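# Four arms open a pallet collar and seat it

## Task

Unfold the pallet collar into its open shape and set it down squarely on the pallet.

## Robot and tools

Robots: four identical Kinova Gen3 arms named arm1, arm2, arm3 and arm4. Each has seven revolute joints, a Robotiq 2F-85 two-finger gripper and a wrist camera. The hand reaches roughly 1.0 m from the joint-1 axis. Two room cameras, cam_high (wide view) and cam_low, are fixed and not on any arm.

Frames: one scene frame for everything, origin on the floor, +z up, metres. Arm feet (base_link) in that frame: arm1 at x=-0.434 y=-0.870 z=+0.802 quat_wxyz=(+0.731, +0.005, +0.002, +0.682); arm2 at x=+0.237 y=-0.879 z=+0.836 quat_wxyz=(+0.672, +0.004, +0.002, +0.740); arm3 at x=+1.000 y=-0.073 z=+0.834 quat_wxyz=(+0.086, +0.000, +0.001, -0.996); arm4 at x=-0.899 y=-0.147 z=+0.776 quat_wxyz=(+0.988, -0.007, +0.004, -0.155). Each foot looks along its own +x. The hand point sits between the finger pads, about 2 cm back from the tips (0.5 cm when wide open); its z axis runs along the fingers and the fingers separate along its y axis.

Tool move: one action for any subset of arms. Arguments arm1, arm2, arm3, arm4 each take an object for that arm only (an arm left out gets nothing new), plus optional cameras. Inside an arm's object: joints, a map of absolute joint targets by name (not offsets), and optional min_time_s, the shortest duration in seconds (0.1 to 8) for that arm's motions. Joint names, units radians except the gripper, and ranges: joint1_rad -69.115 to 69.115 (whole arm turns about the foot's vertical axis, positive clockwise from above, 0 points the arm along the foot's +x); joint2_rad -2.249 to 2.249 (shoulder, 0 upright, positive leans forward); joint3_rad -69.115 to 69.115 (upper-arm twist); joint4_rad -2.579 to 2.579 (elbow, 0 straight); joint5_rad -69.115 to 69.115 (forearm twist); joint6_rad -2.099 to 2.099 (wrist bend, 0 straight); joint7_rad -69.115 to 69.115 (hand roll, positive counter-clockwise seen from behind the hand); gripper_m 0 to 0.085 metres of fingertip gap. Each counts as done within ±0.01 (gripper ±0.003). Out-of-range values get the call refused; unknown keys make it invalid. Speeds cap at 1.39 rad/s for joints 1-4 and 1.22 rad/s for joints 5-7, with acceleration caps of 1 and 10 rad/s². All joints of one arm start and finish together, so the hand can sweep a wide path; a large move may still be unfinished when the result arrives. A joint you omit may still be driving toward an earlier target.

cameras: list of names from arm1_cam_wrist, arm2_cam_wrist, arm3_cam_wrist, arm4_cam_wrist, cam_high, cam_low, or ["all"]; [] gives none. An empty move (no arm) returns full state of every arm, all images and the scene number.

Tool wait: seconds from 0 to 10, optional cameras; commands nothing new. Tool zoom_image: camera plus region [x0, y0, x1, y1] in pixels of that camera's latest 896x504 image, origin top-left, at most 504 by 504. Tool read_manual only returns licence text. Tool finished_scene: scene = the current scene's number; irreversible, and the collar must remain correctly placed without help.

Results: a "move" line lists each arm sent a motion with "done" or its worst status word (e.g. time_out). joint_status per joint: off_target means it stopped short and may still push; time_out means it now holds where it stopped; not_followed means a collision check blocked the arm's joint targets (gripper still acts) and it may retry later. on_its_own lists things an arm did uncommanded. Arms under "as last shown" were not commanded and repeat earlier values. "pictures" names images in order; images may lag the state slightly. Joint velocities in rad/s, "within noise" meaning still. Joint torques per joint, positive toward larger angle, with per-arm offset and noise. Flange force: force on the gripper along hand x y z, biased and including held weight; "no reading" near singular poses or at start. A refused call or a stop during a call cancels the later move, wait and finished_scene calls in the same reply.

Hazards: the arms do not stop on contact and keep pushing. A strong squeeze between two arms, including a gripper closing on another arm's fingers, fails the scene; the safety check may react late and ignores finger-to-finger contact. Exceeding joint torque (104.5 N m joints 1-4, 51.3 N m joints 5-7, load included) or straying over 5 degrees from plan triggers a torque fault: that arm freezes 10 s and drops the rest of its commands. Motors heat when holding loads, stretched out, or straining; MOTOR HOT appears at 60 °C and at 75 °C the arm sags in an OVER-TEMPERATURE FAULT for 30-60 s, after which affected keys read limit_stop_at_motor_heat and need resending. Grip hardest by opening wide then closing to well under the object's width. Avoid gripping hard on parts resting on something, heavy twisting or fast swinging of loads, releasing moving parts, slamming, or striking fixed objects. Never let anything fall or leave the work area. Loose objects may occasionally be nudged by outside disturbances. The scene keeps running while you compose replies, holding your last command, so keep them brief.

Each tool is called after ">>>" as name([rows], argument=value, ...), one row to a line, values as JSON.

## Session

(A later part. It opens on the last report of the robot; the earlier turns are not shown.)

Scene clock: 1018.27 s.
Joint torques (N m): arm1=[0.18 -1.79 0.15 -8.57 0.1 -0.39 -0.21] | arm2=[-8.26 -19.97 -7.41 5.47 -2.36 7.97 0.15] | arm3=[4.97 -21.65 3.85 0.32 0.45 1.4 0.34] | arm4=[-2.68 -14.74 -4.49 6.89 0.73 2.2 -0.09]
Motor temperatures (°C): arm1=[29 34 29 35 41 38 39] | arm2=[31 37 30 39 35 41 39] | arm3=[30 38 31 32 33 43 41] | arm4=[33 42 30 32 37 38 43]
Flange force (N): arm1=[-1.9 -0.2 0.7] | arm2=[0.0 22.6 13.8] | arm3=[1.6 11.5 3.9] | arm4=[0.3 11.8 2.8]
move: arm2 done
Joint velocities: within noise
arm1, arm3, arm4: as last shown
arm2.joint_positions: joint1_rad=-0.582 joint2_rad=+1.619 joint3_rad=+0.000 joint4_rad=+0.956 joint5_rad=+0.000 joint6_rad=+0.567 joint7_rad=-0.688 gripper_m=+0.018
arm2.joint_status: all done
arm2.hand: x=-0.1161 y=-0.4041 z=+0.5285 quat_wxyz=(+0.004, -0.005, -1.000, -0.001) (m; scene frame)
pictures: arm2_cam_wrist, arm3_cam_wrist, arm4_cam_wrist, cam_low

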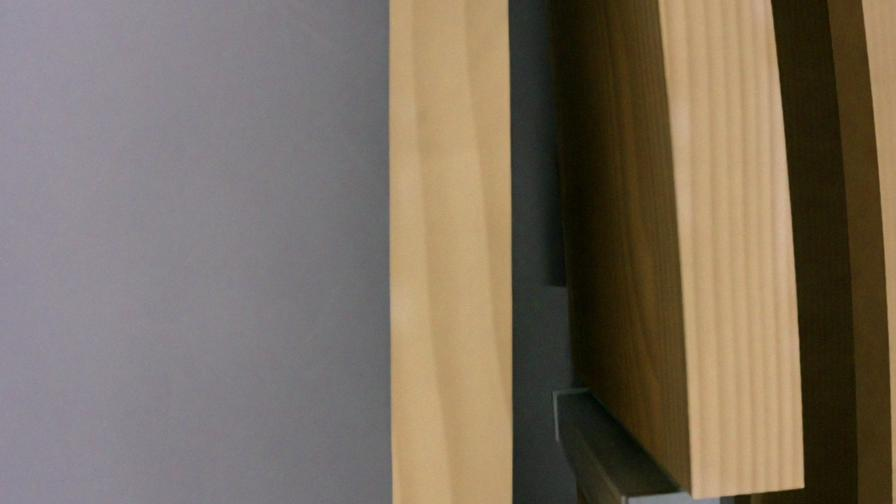

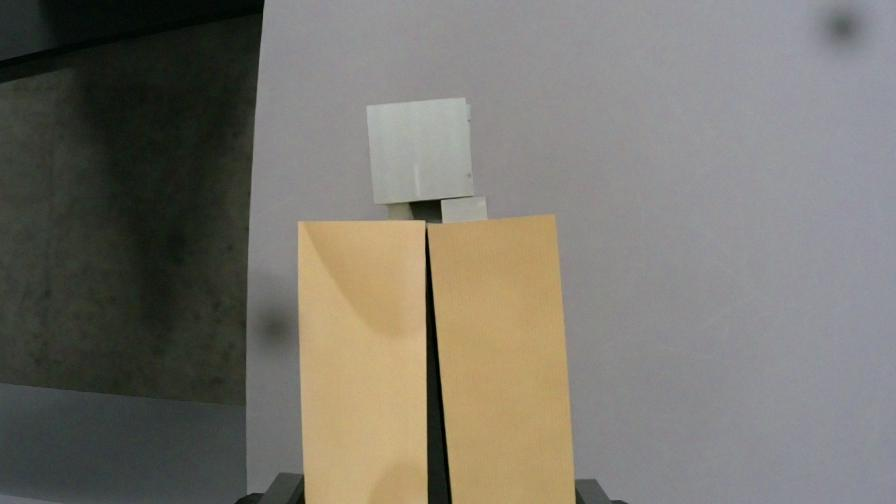

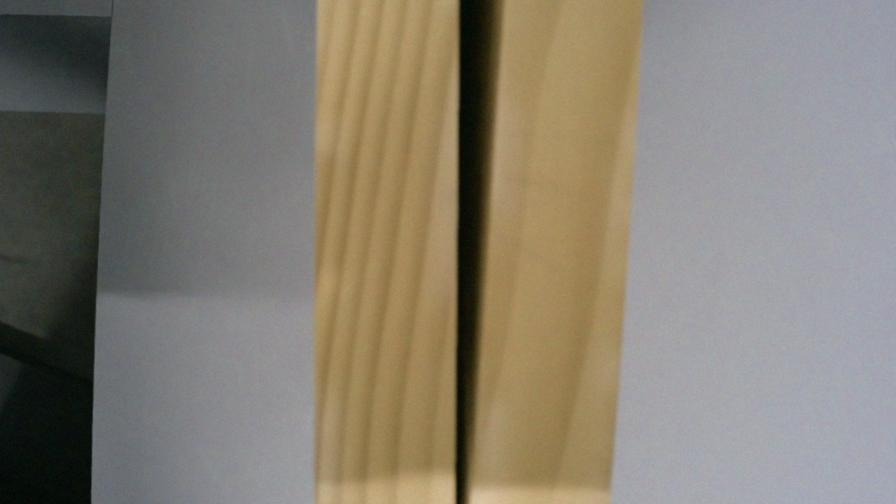

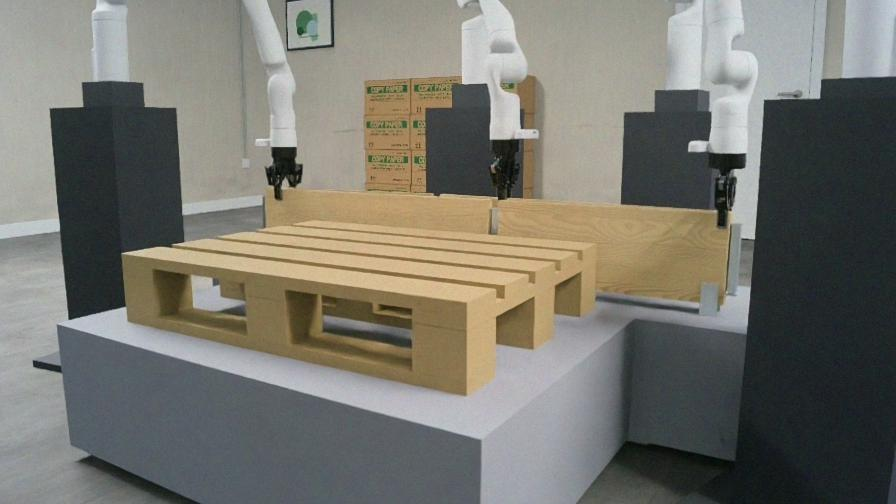

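>>> move(arm2={"joints": {"joint1_rad": -0.6145, "joint2_rad": 1.5875, "joint4_rad": 1.0716, "joint6_rad": 0.4825, "joint7_rad": -0.7713}, "min_time_s": 5}, cameras=["arm2_cam_wrist", "arm3_cam_wrist", "arm4_cam_wrist", "cam_low", "cam_high"])

Scene clock: 1037.03 s.
Joint torques (N m): arm1=[0.24 -1.82 0.14 -8.67 0.08 -0.44 -0.27] | arm2=[-42.48 -6.13 -43.92 37.33 -12.07 26.18 -0.94] | arm3=[24.07 -3.04 23.83 17.27 1.44 9.91 -1.2] | arm4=[-16.41 5.69 -28.57 26.04 4.3 12.61 0.34]
Motor temperatures (°C): arm1=[29 34 29 35 41 38 39] | arm2=[31 37 31 40 35 42 39] | arm3=[30 38 31 32 33 43 41] | arm4=[33 42 30 32 37 38 43]
Flange force (N): arm1=[-1.8 -0.5 0.9] | arm2=[1.5 117.0 57.1] | arm3=[-2.6 54.4 0.0] | arm4=[-1.1 63.0 -4.7]
move: arm2 done
Joint velocities: within noise
arm1, arm4: as last shown
arm2.joint_positions: joint1_rad=-0.614 joint2_rad=+1.587 joint3_rad=+0.000 joint4_rad=+1.072 joint5_rad=+0.000 joint6_rad=+0.482 joint7_rad=-0.771 gripper_m=+0.018
arm2.joint_status: all done
arm2.hand: x=-0.1168 y=-0.4329 z=+0.5284 quat_wxyz=(+0.004, -0.030, -1.000, -0.001) (m; scene frame)
arm3.joint_positions: joint1_rad=-0.416 joint2_rad=+1.572 joint3_rad=+0.000 joint4_rad=+1.313 joint5_rad=+0.000 joint6_rad=+0.256 joint7_rad=+0.998 gripper_m=+0.050
arm3.joint_status: not commanded
arm3.hand: x=+0.5700 y=-0.3293 z=+0.5024 quat_wxyz=(+0.001, -1.000, -0.007, +0.000) (m; scene frame)
arm4.hand: x=-0.6459 y=-0.3741 z=+0.5049 quat_wxyz=(-0.006, -1.000, -0.010, +0.005) (m; scene frame)
pictures: arm2_cam_wrist, arm3_cam_wrist, arm4_cam_wrist, cam_high, cam_low

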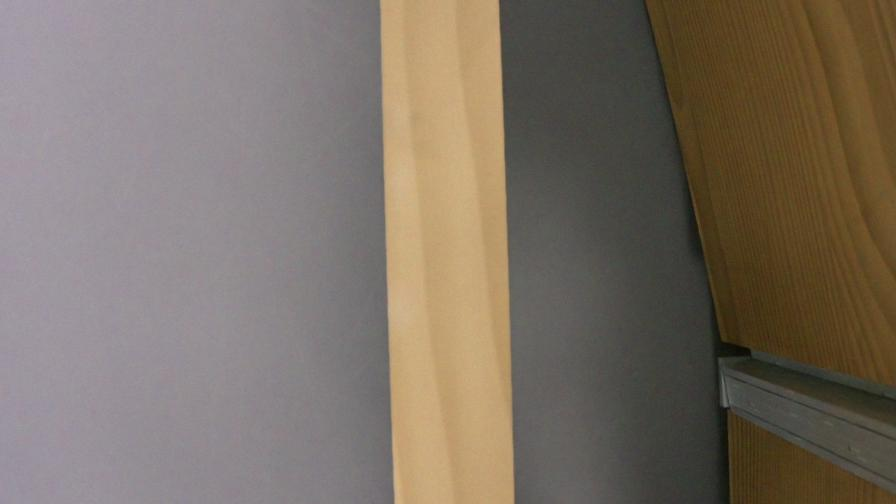

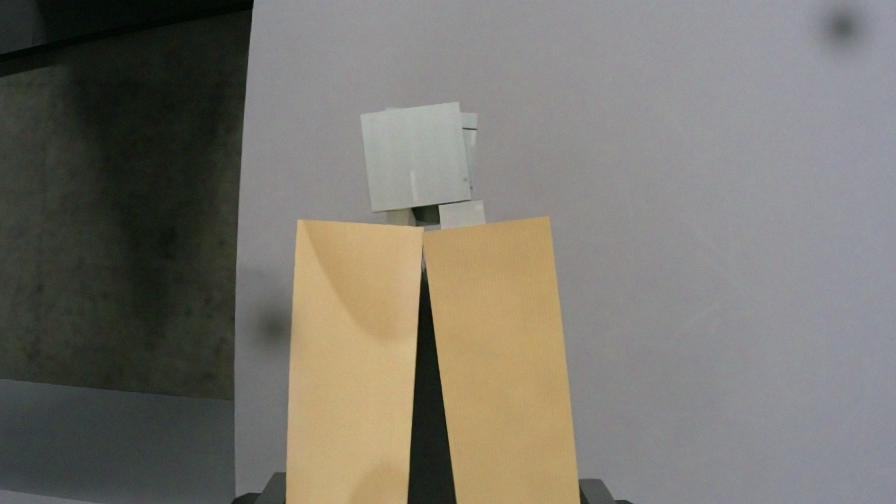

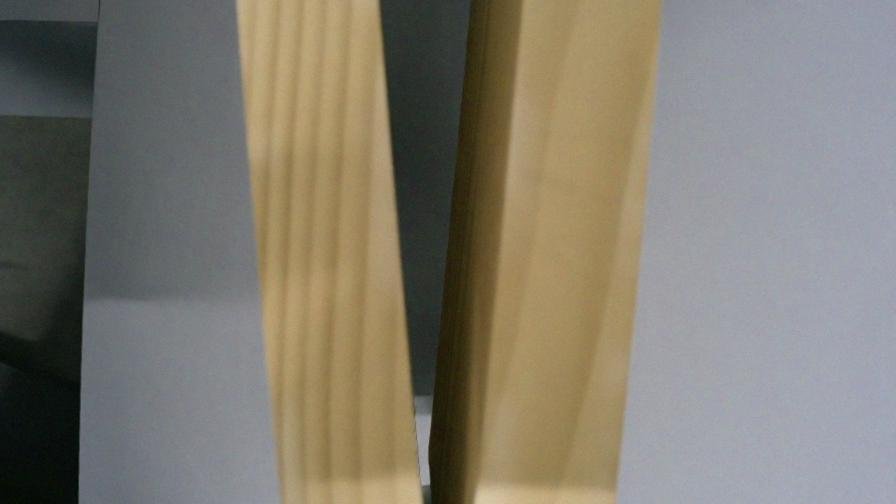

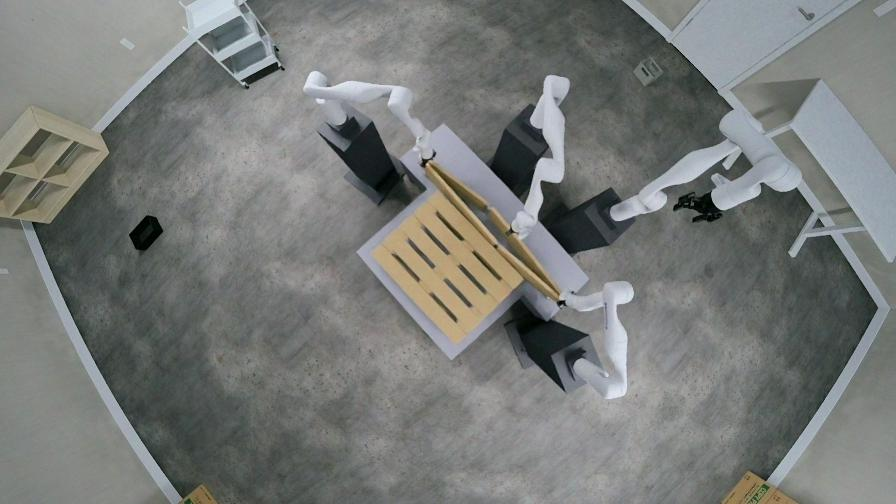

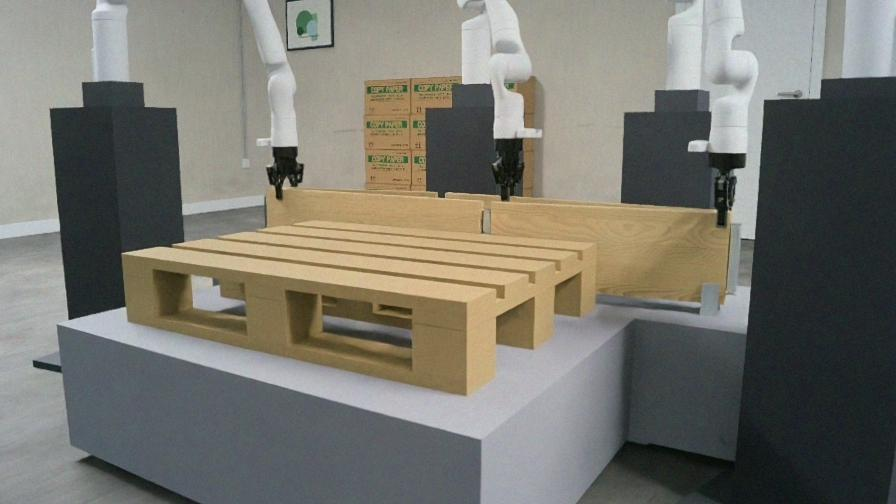

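>>> move(arm3={"joints": {"gripper_m": 0.075}}, arm4={"joints": {"gripper_m": 0.075}}, cameras=["arm2_cam_wrist", "arm3_cam_wrist", "arm4_cam_wrist"])

Scene clock: 1044.17 s.
Joint torques (N m): arm1=[0.25 -1.89 0.2 -8.58 0.09 -0.41 -0.24] | arm2=[-12.03 -20.62 -11.91 -0.65 -3.48 2.96 -0.47] | arm3=[7.9 -26.79 7 -0.39 0.64 1.31 0.2] | arm4=[-3.72 -19.19 -6.23 5.54 1.06 1.04 0.12]
Motor temperatures (°C): arm1=[29 34 29 35 41 38 39] | arm2=[32 37 32 40 35 43 39] | arm3=[31 38 31 32 33 43 41] | arm4=[33 42 30 33 37 39 43]
Flange force (N): arm1=[-2.1 -0.2 0.6] | arm2=[-14.5 16.8 -0.1] | arm3=[4.0 16.5 14.4] | arm4=[-3.4 12.2 10.6]
move: arm3 done; arm4 done
Joint velocities: within noise
arm1: as last shown
arm2.joint_positions: joint1_rad=-0.615 joint2_rad=+1.588 joint3_rad=+0.000 joint4_rad=+1.072 joint5_rad=+0.000 joint6_rad=+0.482 joint7_rad=-0.771 gripper_m=+0.018
arm2.joint_status: not commanded
arm2.hand: x=-0.1169 y=-0.4331 z=+0.5282 quat_wxyz=(+0.004, -0.030, -1.000, -0.001) (m; scene frame)
arm3.joint_positions: joint1_rad=-0.416 joint2_rad=+1.572 joint3_rad=+0.000 joint4_rad=+1.314 joint5_rad=+0.000 joint6_rad=+0.256 joint7_rad=+0.998 gripper_m=+0.075
arm3.joint_status: all done
arm3.hand: x=+0.5700 y=-0.3291 z=+0.5023 quat_wxyz=(+0.001, -1.000, -0.007, +0.000) (m; scene frame)
arm4.joint_positions: joint1_rad=+0.334 joint2_rad=+1.428 joint3_rad=+0.000 joint4_rad=+1.962 joint5_rad=+0.000 joint6_rad=-0.248 joint7_rad=-0.905 gripper_m=+0.075
arm4.joint_status: all done
arm4.hand: x=-0.6461 y=-0.3740 z=+0.5048 quat_wxyz=(-0.006, -1.000, -0.010, +0.005) (m; scene frame)
pictures: arm2_cam_wrist, arm3_cam_wrist, arm4_cam_wrist

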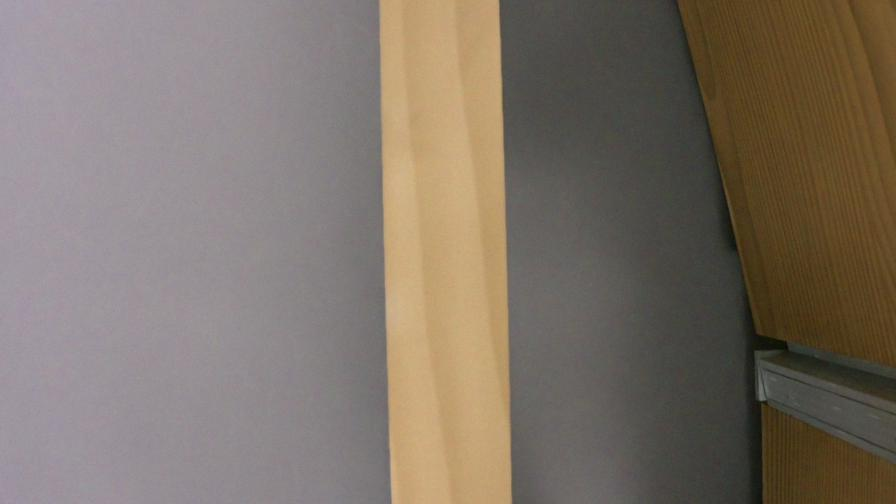

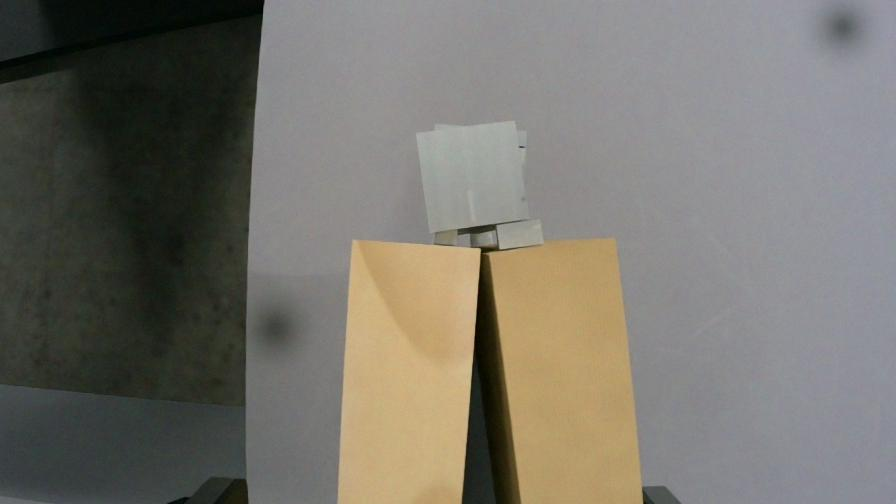

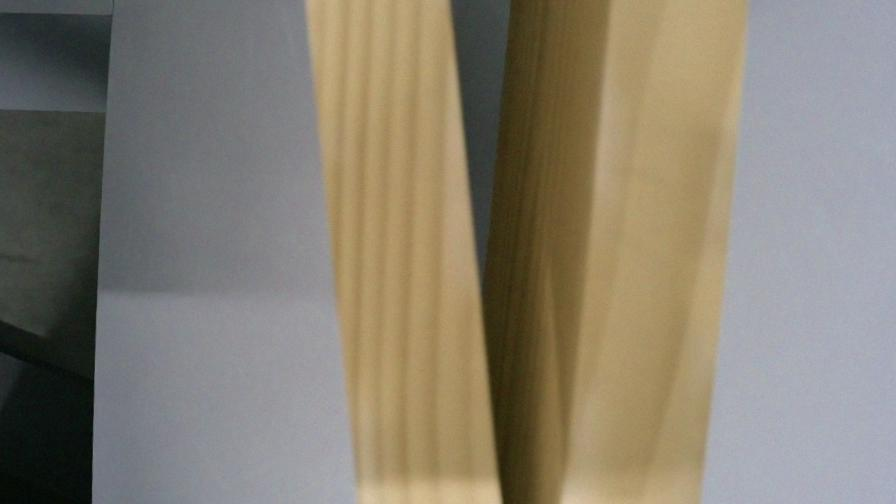

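>>> move(arm3={"joints": {"joint2_rad": 1.3696, "joint4_rad": 1.4881, "joint6_rad": 0.2839, "gripper_m": 0.085}, "min_time_s": 3}, arm4={"joints": {"joint2_rad": 1.2063, "joint4_rad": 2.1075, "joint6_rad": -0.1722, "gripper_m": 0.085}, "min_time_s": 3})

>>> move(arm3={"joints": {"joint1_rad": -0.3609, "joint2_rad": 1.4861, "joint4_rad": 0.97, "joint6_rad": 0.6855, "joint7_rad": 1.1503, "gripper_m": 0.085}, "min_time_s": 3}, arm4={"joints": {"joint1_rad": -0.0381, "joint2_rad": 1.3572, "joint4_rad": 1.0768, "joint6_rad": 0.7075, "joint7_rad": -1.1826, "gripper_m": 0.085}, "min_time_s": 4}, cameras=["arm2_cam_wrist", "arm3_cam_wrist", "arm4_cam_wrist", "cam_low"])

Scene clock: 1098.47 s.
Joint torques (N m): arm1=[0.16 -1.83 0.15 -8.67 0.07 -0.44 -0.26] | arm2=[-4.05 -23.48 -3.89 -6.35 -1.52 -0.38 -0.52] | arm3=[0.99 -23.58 -0.54 -1.87 0.03 0.44 0.46] | arm4=[0.63 -17.79 1.01 1.99 -0.08 -0.01 -0.14]
Motor temperatures (°C): arm1=[29 34 29 35 41 38 39] | arm2=[32 38 31 40 35 42 39] | arm3=[31 39 31 32 33 43 41] | arm4=[33 42 30 32 37 39 43]
Flange force (N): arm1=[-1.8 -0.5 0.9] | arm2=[-12.5 -2.1 -7.1] | arm3=[0.1 3.5 3.9] | arm4=[1.4 0.2 1.8]
move: arm3 done; arm4 done
Joint velocities: within noise
arm1: as last shown
arm2.joint_positions: joint1_rad=-0.614 joint2_rad=+1.587 joint3_rad=+0.000 joint4_rad=+1.072 joint5_rad=+0.000 joint6_rad=+0.482 joint7_rad=-0.771 gripper_m=+0.018
arm2.joint_status: not commanded
arm2.hand: x=-0.1169 y=-0.4329 z=+0.5284 quat_wxyz=(+0.004, -0.030, -1.000, -0.001) (m; scene frame)
arm3.joint_positions: joint1_rad=-0.416 joint2_rad=+1.370 joint3_rad=+0.000 joint4_rad=+1.488 joint5_rad=+0.000 joint6_rad=+0.284 joint7_rad=+0.998 gripper_m=+0.085
arm3.joint_status: all done
arm3.hand: x=+0.5700 y=-0.3294 z=+0.5894 quat_wxyz=(+0.001, -1.000, -0.007, +0.000) (m; scene frame)
arm4.joint_positions: joint1_rad=+0.334 joint2_rad=+1.206 joint3_rad=+0.000 joint4_rad=+2.108 joint5_rad=+0.000 joint6_rad=-0.172 joint7_rad=-0.905 gripper_m=+0.085
arm4.joint_status: all done
arm4.hand: x=-0.6452 y=-0.3730 z=+0.5899 quat_wxyz=(-0.006, -1.000, -0.010, +0.005) (m; scene frame)
pictures: none

Scene clock: 1102.77 s.
Joint torques (N m): arm1=[0.27 -1.87 0.21 -8.57 0.12 -0.42 -0.28] | arm2=[-4.1 -23.36 -3.88 -6.32 -1.51 -0.36 -0.51] | arm3=[0.96 -27.24 -0.53 -4.94 0.01 0.45 0.45] | arm4=[0.75 -25.75 1.1 -5.22 -0.06 0.03 -0.13]
Motor temperatures (°C): arm1=[29 34 29 35 41 38 39] | arm2=[32 38 31 40 35 42 39] | arm3=[31 38 31 32 33 43 41] | arm4=[33 42 30 32 37 39 43]
Flange force (N): arm1=[-2.1 -0.3 0.6] | arm2=[-12.6 -2.1 -7.3] | arm3=[-3.6 4.1 4.4] | arm4=[3.2 1.1 1.1]
move: arm3 done; arm4 done
Joint velocities: within noise
arm1, arm2: as last shown
arm3.joint_positions: joint1_rad=-0.361 joint2_rad=+1.486 joint3_rad=+0.000 joint4_rad=+0.970 joint5_rad=+0.000 joint6_rad=+0.685 joint7_rad=+1.150 gripper_m=+0.085
arm3.joint_status: all done
arm3.hand: x=+0.4550 y=-0.3654 z=+0.5991 quat_wxyz=(+0.001, -0.998, -0.056, +0.000) (m; scene frame)
arm4.joint_positions: joint1_rad=-0.038 joint2_rad=+1.357 joint3_rad=+0.000 joint4_rad=+1.077 joint5_rad=+0.000 joint6_rad=+0.708 joint7_rad=-1.183 gripper_m=+0.085
arm4.joint_status: all done
arm4.hand: x=-0.3150 y=-0.3391 z=+0.5962 quat_wxyz=(-0.006, -0.998, -0.057, +0.005) (m; scene frame)
pictures: arm2_cam_wrist, arm3_cam_wrist, arm4_cam_wrist, cam_low

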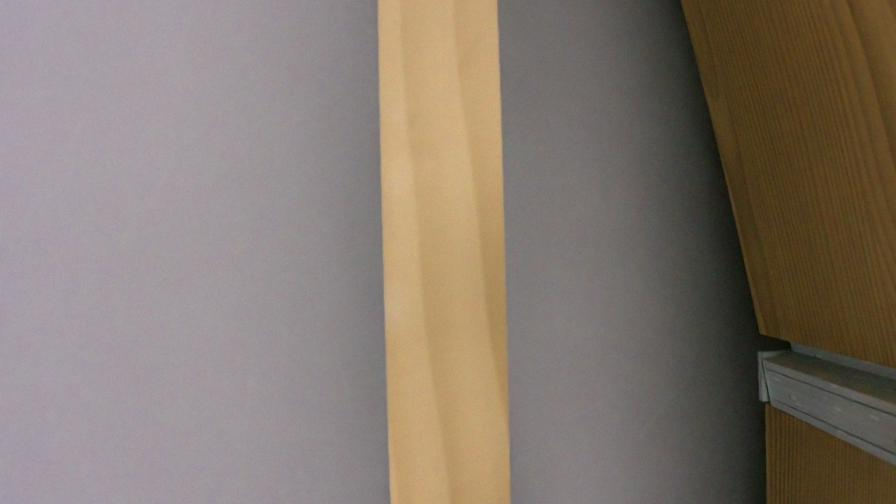

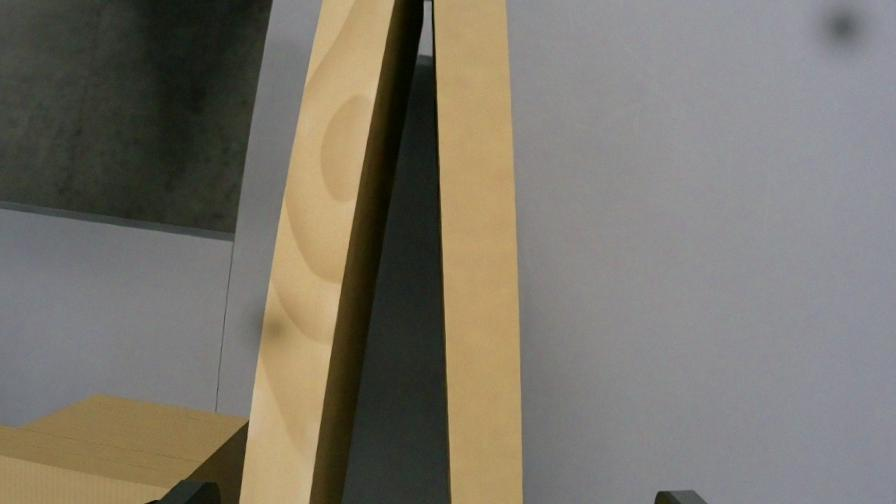

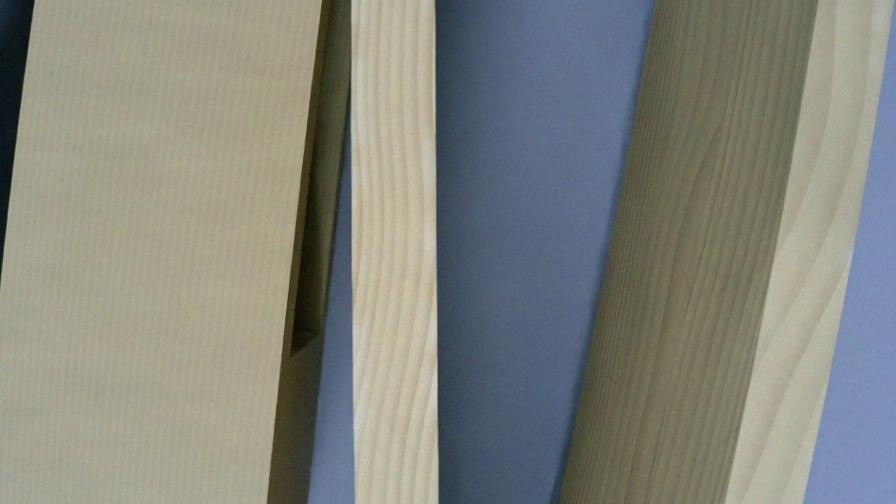

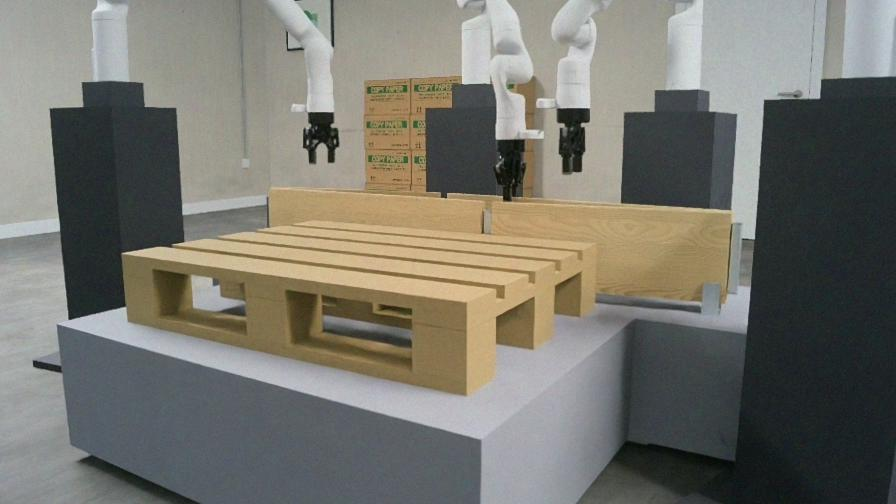

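>>> move(arm3={"joints": {"joint1_rad": -0.3786, "joint2_rad": 1.5872, "joint4_rad": 0.8559, "joint6_rad": 0.6985, "joint7_rad": 1.1656, "gripper_m": 0.048}, "min_time_s": 2.5}, arm4={"joints": {"joint1_rad": -0.0518, "joint2_rad": 1.4265, "joint4_rad": 1.0441, "joint6_rad": 0.671, "joint7_rad": -1.1893, "gripper_m": 0.048}, "min_time_s": 2.5}, cameras=["arm3_cam_wrist", "arm4_cam_wrist"])

Scene clock: 1142.53 s.
Joint torques (N m): arm1=[0.22 -1.87 0.21 -8.58 0.07 -0.4 -0.24] | arm2=[-4.08 -23.39 -3.87 -6.35 -1.54 -0.37 -0.49] | arm3=[0.95 -27.37 -0.52 -5.04 0.01 0.46 0.47] | arm4=[0.77 -25.74 1.09 -4.85 -0.06 -0.03 -0.14]
Motor temperatures (°C): arm1=[29 34 29 35 41 38 39] | arm2=[32 37 31 39 35 42 39] | arm3=[30 38 31 32 33 43 41] | arm4=[33 42 30 32 37 38 43]
Flange force (N): arm1=[-2.1 -0.2 0.7] | arm2=[-12.6 -2.2 -7.3] | arm3=[-4.0 4.2 4.8] | arm4=[4.0 1.4 1.5]
move: arm3 done; arm4 done
Joint velocities: within noise
arm1, arm2: as last shown
arm3.joint_positions: joint1_rad=-0.379 joint2_rad=+1.587 joint3_rad=+0.000 joint4_rad=+0.856 joint5_rad=+0.000 joint6_rad=+0.699 joint7_rad=+1.166 gripper_m=+0.048
arm3.joint_status: all done
arm3.hand: x=+0.4563 y=-0.3773 z=+0.5592 quat_wxyz=(+0.001, -0.997, -0.073, +0.000) (m; scene frame)
arm4.joint_positions: joint1_rad=-0.052 joint2_rad=+1.427 joint3_rad=+0.000 joint4_rad=+1.044 joint5_rad=+0.000 joint6_rad=+0.671 joint7_rad=-1.189 gripper_m=+0.048
arm4.joint_status: all done
arm4.hand: x=-0.3164 y=-0.3306 z=+0.5601 quat_wxyz=(-0.006, -0.998, -0.061, +0.005) (m; scene frame)
pictures: arm3_cam_wrist, arm4_cam_wrist

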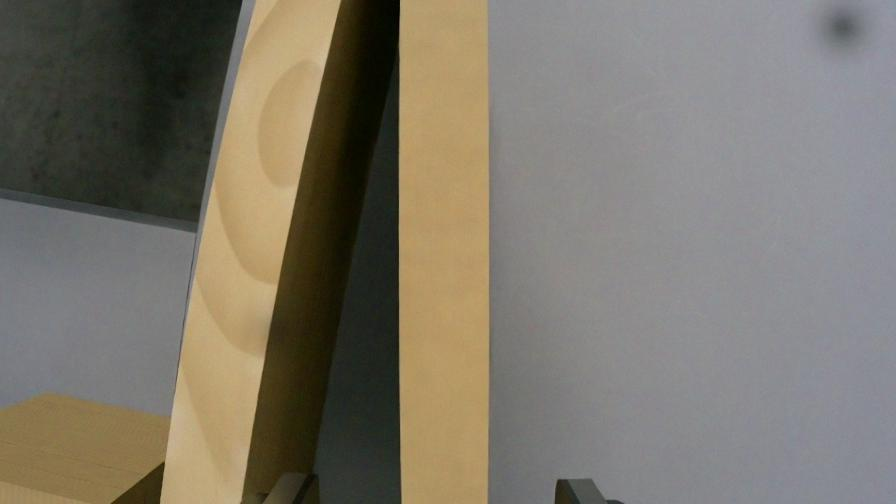

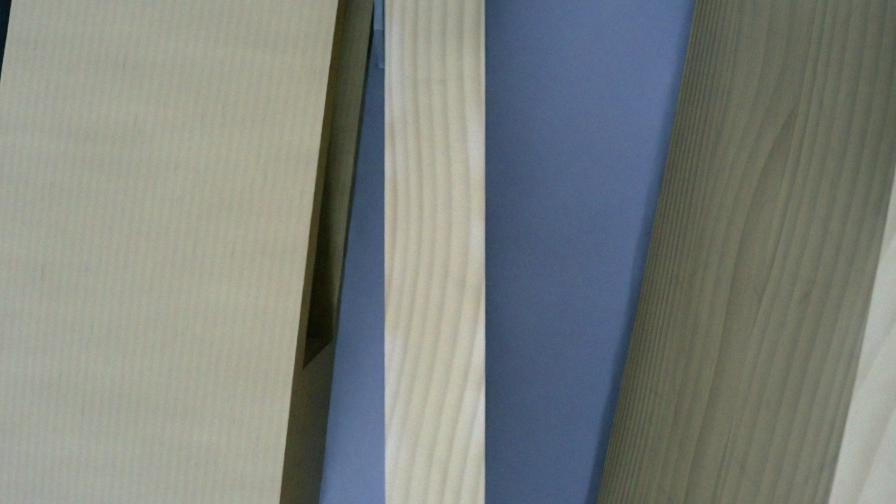

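>>> move(arm3={"joints": {"joint1_rad": -0.3786, "joint2_rad": 1.7073, "joint4_rad": 0.7199, "joint6_rad": 0.7144, "joint7_rad": 1.1656, "gripper_m": 0.048}, "min_time_s": 2.5}, arm4={"joints": {"joint1_rad": -0.0518, "joint2_rad": 1.5335, "joint4_rad": 0.9535, "joint6_rad": 0.6546, "joint7_rad": -1.1893, "gripper_m": 0.048}, "min_time_s": 2.5}, cameras=["arm3_cam_wrist", "arm4_cam_wrist", "cam_low"])

Scene clock: 1155.93 s.
Joint torques (N m): arm1=[0.29 -1.91 0.14 -8.54 0.12 -0.44 -0.25] | arm2=[-4.05 -23.33 -3.89 -6.33 -1.54 -0.37 -0.53] | arm3=[0.98 -27.28 -0.51 -5.15 0.03 0.45 0.46] | arm4=[0.79 -25.77 1.05 -4.75 -0.07 0.05 -0.2]
Motor temperatures (°C): arm1=[29 34 29 35 41 38 39] | arm2=[32 37 31 39 35 42 39] | arm3=[30 38 31 32 33 43 41] | arm4=[33 42 30 32 37 38 43]
Flange force (N): arm1=[-2.2 -0.4 0.3] | arm2=[-12.6 -2.2 -7.4] | arm3=[-4.9 4.6 5.6] | arm4=[3.8 1.4 1.8]
move: arm3 done; arm4 done
Joint velocities: within noise
arm1, arm2: as last shown
arm3.joint_positions: joint1_rad=-0.379 joint2_rad=+1.707 joint3_rad=+0.000 joint4_rad=+0.720 joint5_rad=+0.000 joint6_rad=+0.714 joint7_rad=+1.166 gripper_m=+0.048
arm3.joint_status: all done
arm3.hand: x=+0.4564 y=-0.3772 z=+0.5121 quat_wxyz=(+0.001, -0.997, -0.073, +0.000) (m; scene frame)
arm4.joint_positions: joint1_rad=-0.052 joint2_rad=+1.533 joint3_rad=+0.000 joint4_rad=+0.954 joint5_rad=+0.000 joint6_rad=+0.655 joint7_rad=-1.189 gripper_m=+0.048
arm4.joint_status: all done
arm4.hand: x=-0.3169 y=-0.3312 z=+0.5122 quat_wxyz=(-0.006, -0.998, -0.061, +0.005) (m; scene frame)
pictures: arm3_cam_wrist, arm4_cam_wrist, cam_low

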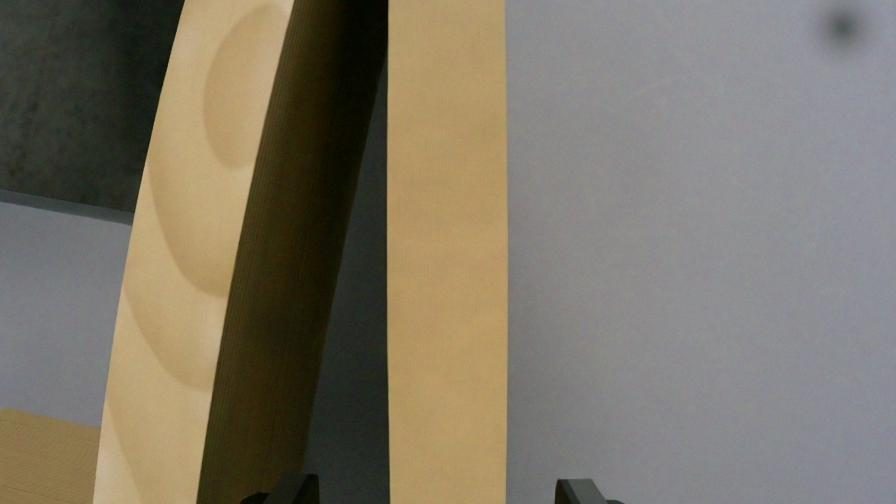

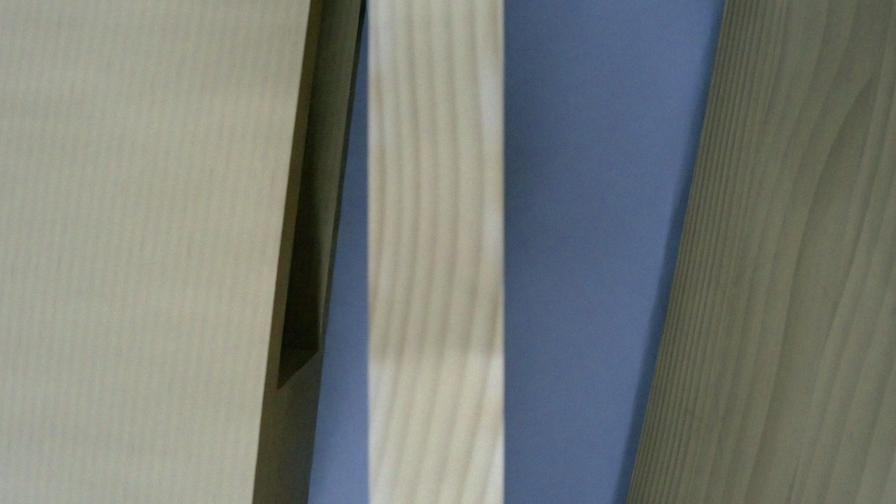

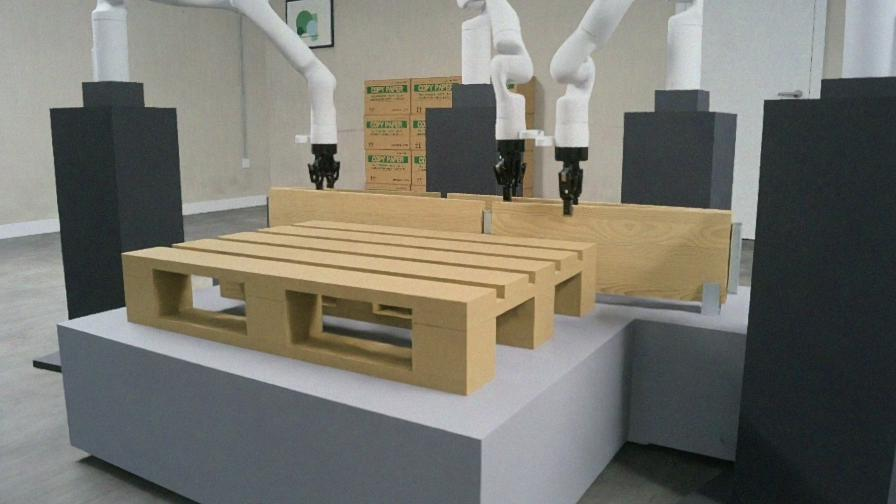

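>>> move(arm3={"joints": {"gripper_m": 0.012}}, arm4={"joints": {"gripper_m": 0.012}})

>>> move(arm2={"joints": {"gripper_m": 0.05}}, cameras=["arm2_cam_wrist", "arm3_cam_wrist", "arm4_cam_wrist"])

Scene clock: 1169.70 s.
Joint torques (N m): arm1=[0.24 -1.86 0.22 -8.63 0.11 -0.48 -0.27] | arm2=[-6.22 -23.55 -6.21 -3.54 -2.2 1.58 -0.55] | arm3=[6.4 -23.88 2.96 -3.51 0.79 1 -0.47] | arm4=[-0.38 -20.84 0.24 -5.73 -0.75 -2.2 -0.92]
Motor temperatures (°C): arm1=[29 34 29 35 41 38 39] | arm2=[31 37 31 39 35 42 39] | arm3=[30 38 31 32 33 43 41] | arm4=[33 42 30 32 37 38 43]
Flange force (N): arm1=[-1.9 -0.2 0.6] | arm2=[-10.8 5.6 -0.1] | arm3=[-3.0 11.6 1.5] | arm4=[-2.5 2.0 -12.1]
move: arm3 off_target; arm4 off_target
Joint velocities: within noise
arm1.joint_positions: joint1_rad=-0.367 joint2_rad=-0.377 joint3_rad=-0.057 joint4_rad=+1.429 joint5_rad=-0.042 joint6_rad=+1.959 joint7_rad=+1.590 gripper_m=+0.085
arm1.joint_status: not commanded
arm1.hand: x=-0.4765 y=-0.7218 z=+1.3267 quat_wxyz=(-0.030, +0.829, -0.555, -0.063) (m; scene frame)
arm2.joint_positions: joint1_rad=-0.614 joint2_rad=+1.588 joint3_rad=+0.000 joint4_rad=+1.072 joint5_rad=+0.000 joint6_rad=+0.482 joint7_rad=-0.771 gripper_m=+0.018
arm2.joint_status: not commanded
arm2.hand: x=-0.1168 y=-0.4329 z=+0.5284 quat_wxyz=(+0.004, -0.030, -1.000, -0.001) (m; scene frame)
arm3.joint_positions: joint1_rad=-0.379 joint2_rad=+1.707 joint3_rad=+0.000 joint4_rad=+0.720 joint5_rad=+0.000 joint6_rad=+0.714 joint7_rad=+1.166 gripper_m=+0.019
arm3.joint_status: gripper_m off_target (ended at +0.019, target +0.012)
arm3.hand: x=+0.4564 y=-0.3772 z=+0.5121 quat_wxyz=(+0.001, -0.997, -0.073, +0.000) (m; scene frame)
arm4.joint_positions: joint1_rad=-0.052 joint2_rad=+1.534 joint3_rad=+0.000 joint4_rad=+0.953 joint5_rad=+0.000 joint6_rad=+0.655 joint7_rad=-1.189 gripper_m=+0.019
arm4.joint_status: gripper_m off_target (ended at +0.019, target +0.012)
arm4.hand: x=-0.3168 y=-0.3312 z=+0.5122 quat_wxyz=(-0.006, -0.998, -0.061, +0.005) (m; scene frame)
pictures: none

Scene clock: 1170.53 s.
Joint torques (N m): arm1=[0.17 -1.83 0.2 -8.6 0.08 -0.41 -0.2] | arm2=[-0.48 -24.93 0.48 -6.26 -0.08 -0.19 -0.19] | arm3=[4.66 -23.92 1.97 -4.8 0.56 -0.07 -0.37] | arm4=[0.92 -19.73 1.23 -6.11 -0.34 -2.84 -0.97]
Motor temperatures (°C): arm1=[29 34 29 35 41 38 39] | arm2=[31 37 31 39 35 42 39] | arm3=[30 38 31 32 33 43 41] | arm4=[33 42 30 32 37 38 43]
Flange force (N): arm1=[-2.0 -0.1 0.7] | arm2=[-6.5 -5.7 -3.4] | arm3=[-0.3 7.7 -2.0] | arm4=[-3.2 -0.6 -15.5]
move: arm2 done
Joint velocities: within noise
arm1, arm3: as last shown
arm2.joint_positions: joint1_rad=-0.614 joint2_rad=+1.588 joint3_rad=+0.000 joint4_rad=+1.072 joint5_rad=+0.000 joint6_rad=+0.482 joint7_rad=-0.771 gripper_m=+0.050
arm2.joint_status: all done
arm2.hand: x=-0.1168 y=-0.4329 z=+0.5283 quat_wxyz=(+0.004, -0.030, -1.000, -0.001) (m; scene frame)
arm3.hand: x=+0.4564 y=-0.3771 z=+0.5121 quat_wxyz=(+0.001, -0.997, -0.073, +0.000) (m; scene frame)
arm4.joint_positions: joint1_rad=-0.052 joint2_rad=+1.534 joint3_rad=+0.000 joint4_rad=+0.954 joint5_rad=+0.000 joint6_rad=+0.655 joint7_rad=-1.189 gripper_m=+0.019
arm4.joint_status: not commanded
arm4.hand: x=-0.3169 y=-0.3311 z=+0.5121 quat_wxyz=(-0.006, -0.998, -0.061, +0.005) (m; scene frame)
pictures: arm2_cam_wrist, arm3_cam_wrist, arm4_cam_wrist

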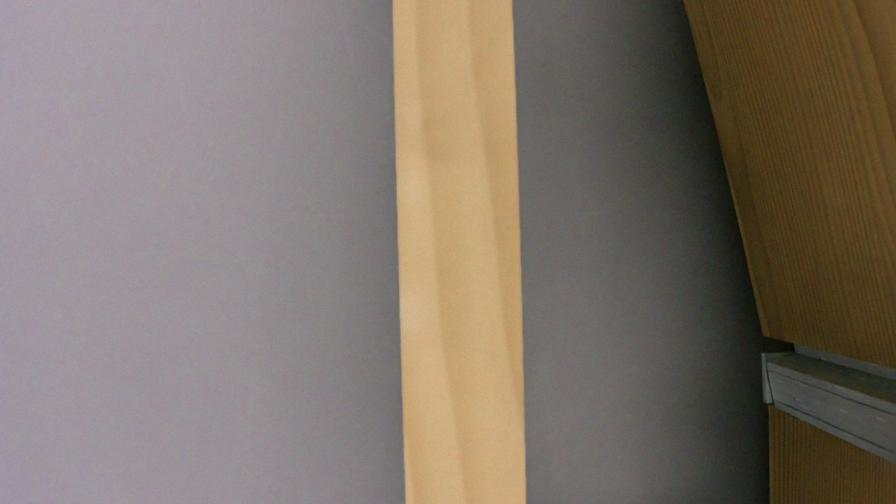

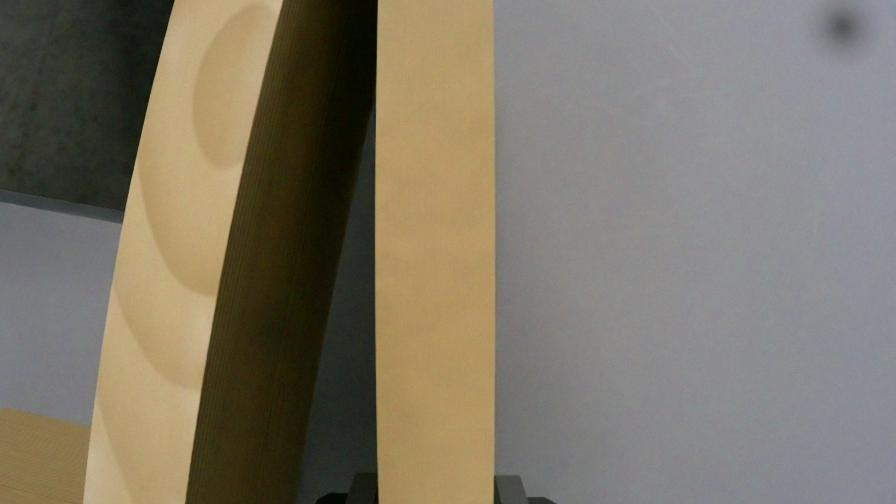

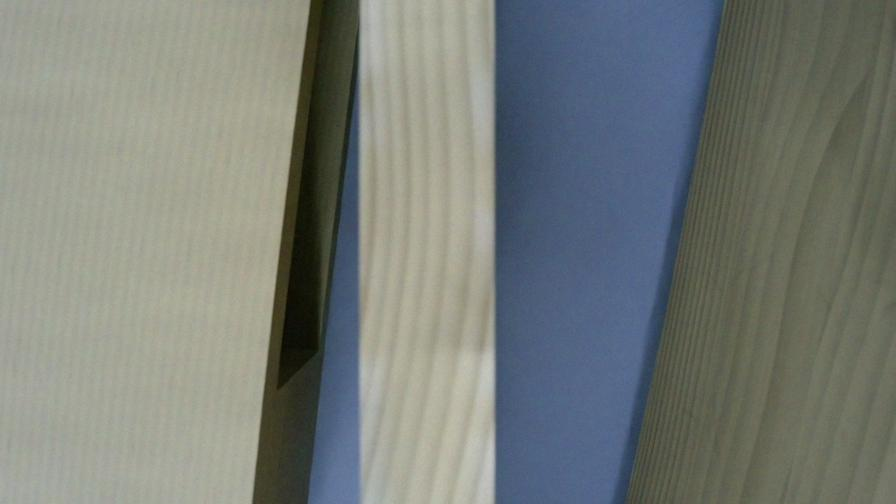

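>>> move(arm2={"joints": {"joint1_rad": -0.6123, "joint2_rad": 1.6283, "joint4_rad": 1.0232, "joint6_rad": 0.4901, "joint7_rad": -0.7405, "gripper_m": 0.05}, "min_time_s": 2})

>>> move(arm2={"joints": {"gripper_m": 0.012}}, cameras=["arm2_cam_wrist", "arm3_cam_wrist", "arm4_cam_wrist", "cam_high"])

Scene clock: 1192.30 s.
Joint torques (N m): arm1=[0.24 -1.86 0.14 -8.58 0.15 -0.41 -0.27] | arm2=[-0.5 -24.99 0.47 -6.3 -0.11 -0.18 -0.16] | arm3=[4.57 -24.05 1.88 -4.87 0.54 -0.1 -0.34] | arm4=[0.89 -19.7 1.25 -6.15 -0.43 -2.83 -0.88]
Motor temperatures (°C): arm1=[29 34 29 35 41 38 39] | arm2=[31 37 31 39 35 42 39] | arm3=[30 38 31 32 33 43 41] | arm4=[33 42 30 32 37 38 43]
Flange force (N): arm1=[-2.0 -0.4 0.7] | arm2=[-6.4 -6.0 -3.6] | arm3=[-0.3 7.6 -1.9] | arm4=[-3.5 -0.8 -15.7]
move: arm2 done
Joint velocities: within noise
arm1, arm3, arm4: as last shown
arm2.joint_positions: joint1_rad=-0.612 joint2_rad=+1.628 joint3_rad=+0.000 joint4_rad=+1.023 joint5_rad=+0.000 joint6_rad=+0.490 joint7_rad=-0.741 gripper_m=+0.050
arm2.joint_status: all done
arm2.hand: x=-0.1170 y=-0.4310 z=+0.5124 quat_wxyz=(+0.004, -0.016, -1.000, -0.001) (m; scene frame)
arm3.hand: x=+0.4564 y=-0.3772 z=+0.5121 quat_wxyz=(+0.001, -0.997, -0.073, +0.000) (m; scene frame)
arm4.hand: x=-0.3169 y=-0.3312 z=+0.5122 quat_wxyz=(-0.006, -0.998, -0.061, +0.005) (m; scene frame)
pictures: none

Scene clock: 1193.10 s.
Joint torques (N m): arm1=[0.21 -1.89 0.13 -8.6 0.1 -0.38 -0.26] | arm2=[-1.97 -22.64 -0.44 -4.51 0.37 0.7 0.68] | arm3=[4.17 -24.5 1.56 -5.16 0.37 -0.25 -0.37] | arm4=[0.74 -19.94 1.19 -5.45 -0.43 -2.27 -0.91]
Motor temperatures (°C): arm1=[29 34 29 35 41 38 39] | arm2=[31 37 31 39 35 42 39] | arm3=[30 38 31 32 33 43 41] | arm4=[33 42 30 32 37 38 43]
Flange force (N): arm1=[-2.1 -0.5 0.8] | arm2=[-5.5 -3.3 -4.8] | arm3=[-0.3 6.9 -1.5] | arm4=[-1.6 0.4 -13.6]
move: arm2 off_target
Joint velocities: within noise
arm1, arm3, arm4: as last shown
arm2.joint_positions: joint1_rad=-0.612 joint2_rad=+1.628 joint3_rad=+0.000 joint4_rad=+1.023 joint5_rad=+0.000 joint6_rad=+0.490 joint7_rad=-0.741 gripper_m=+0.019
arm2.joint_status: gripper_m off_target (ended at +0.019, target +0.012)
arm2.hand: x=-0.1169 y=-0.4309 z=+0.5124 quat_wxyz=(+0.004, -0.016, -1.000, -0.001) (m; scene frame)
pictures: arm2_cam_wrist, arm3_cam_wrist, arm4_cam_wrist, cam_high

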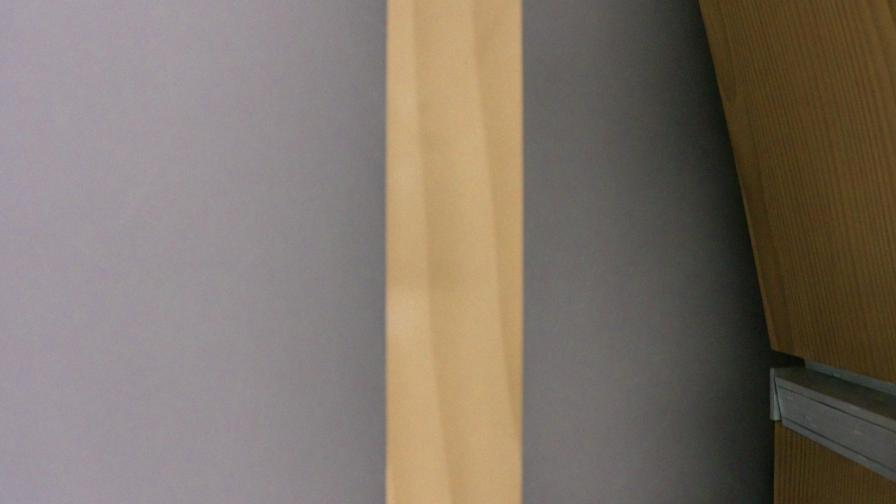

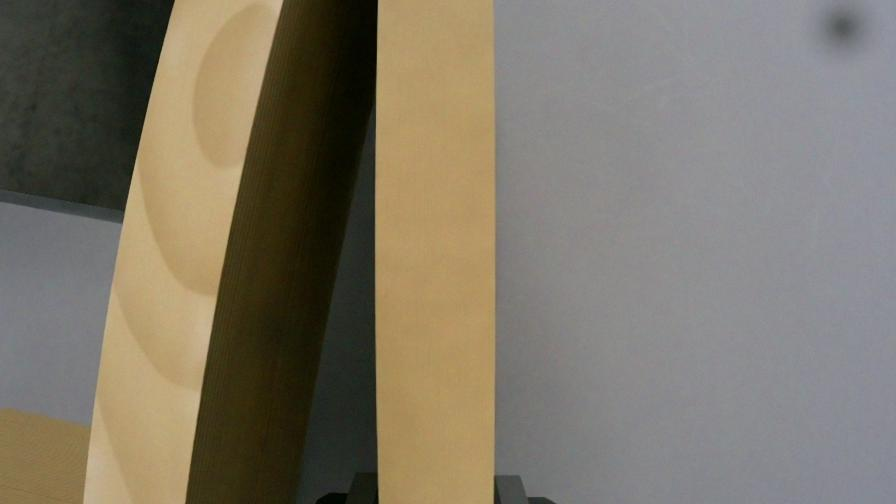

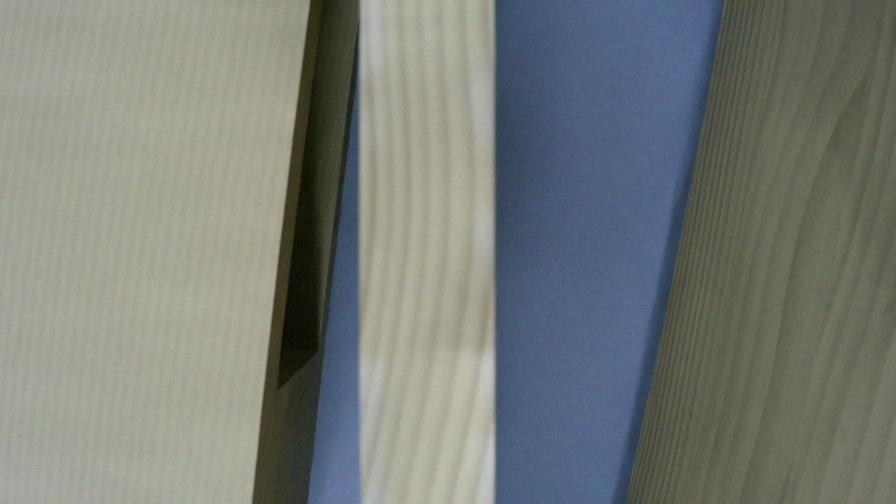

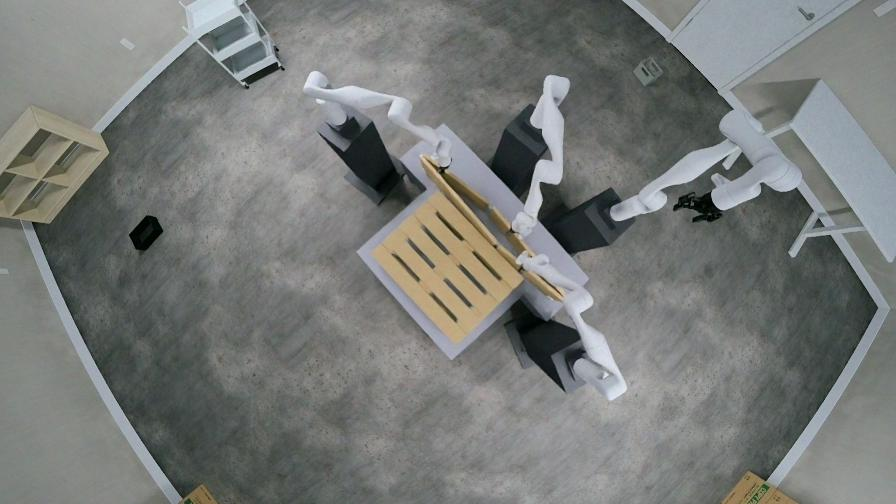

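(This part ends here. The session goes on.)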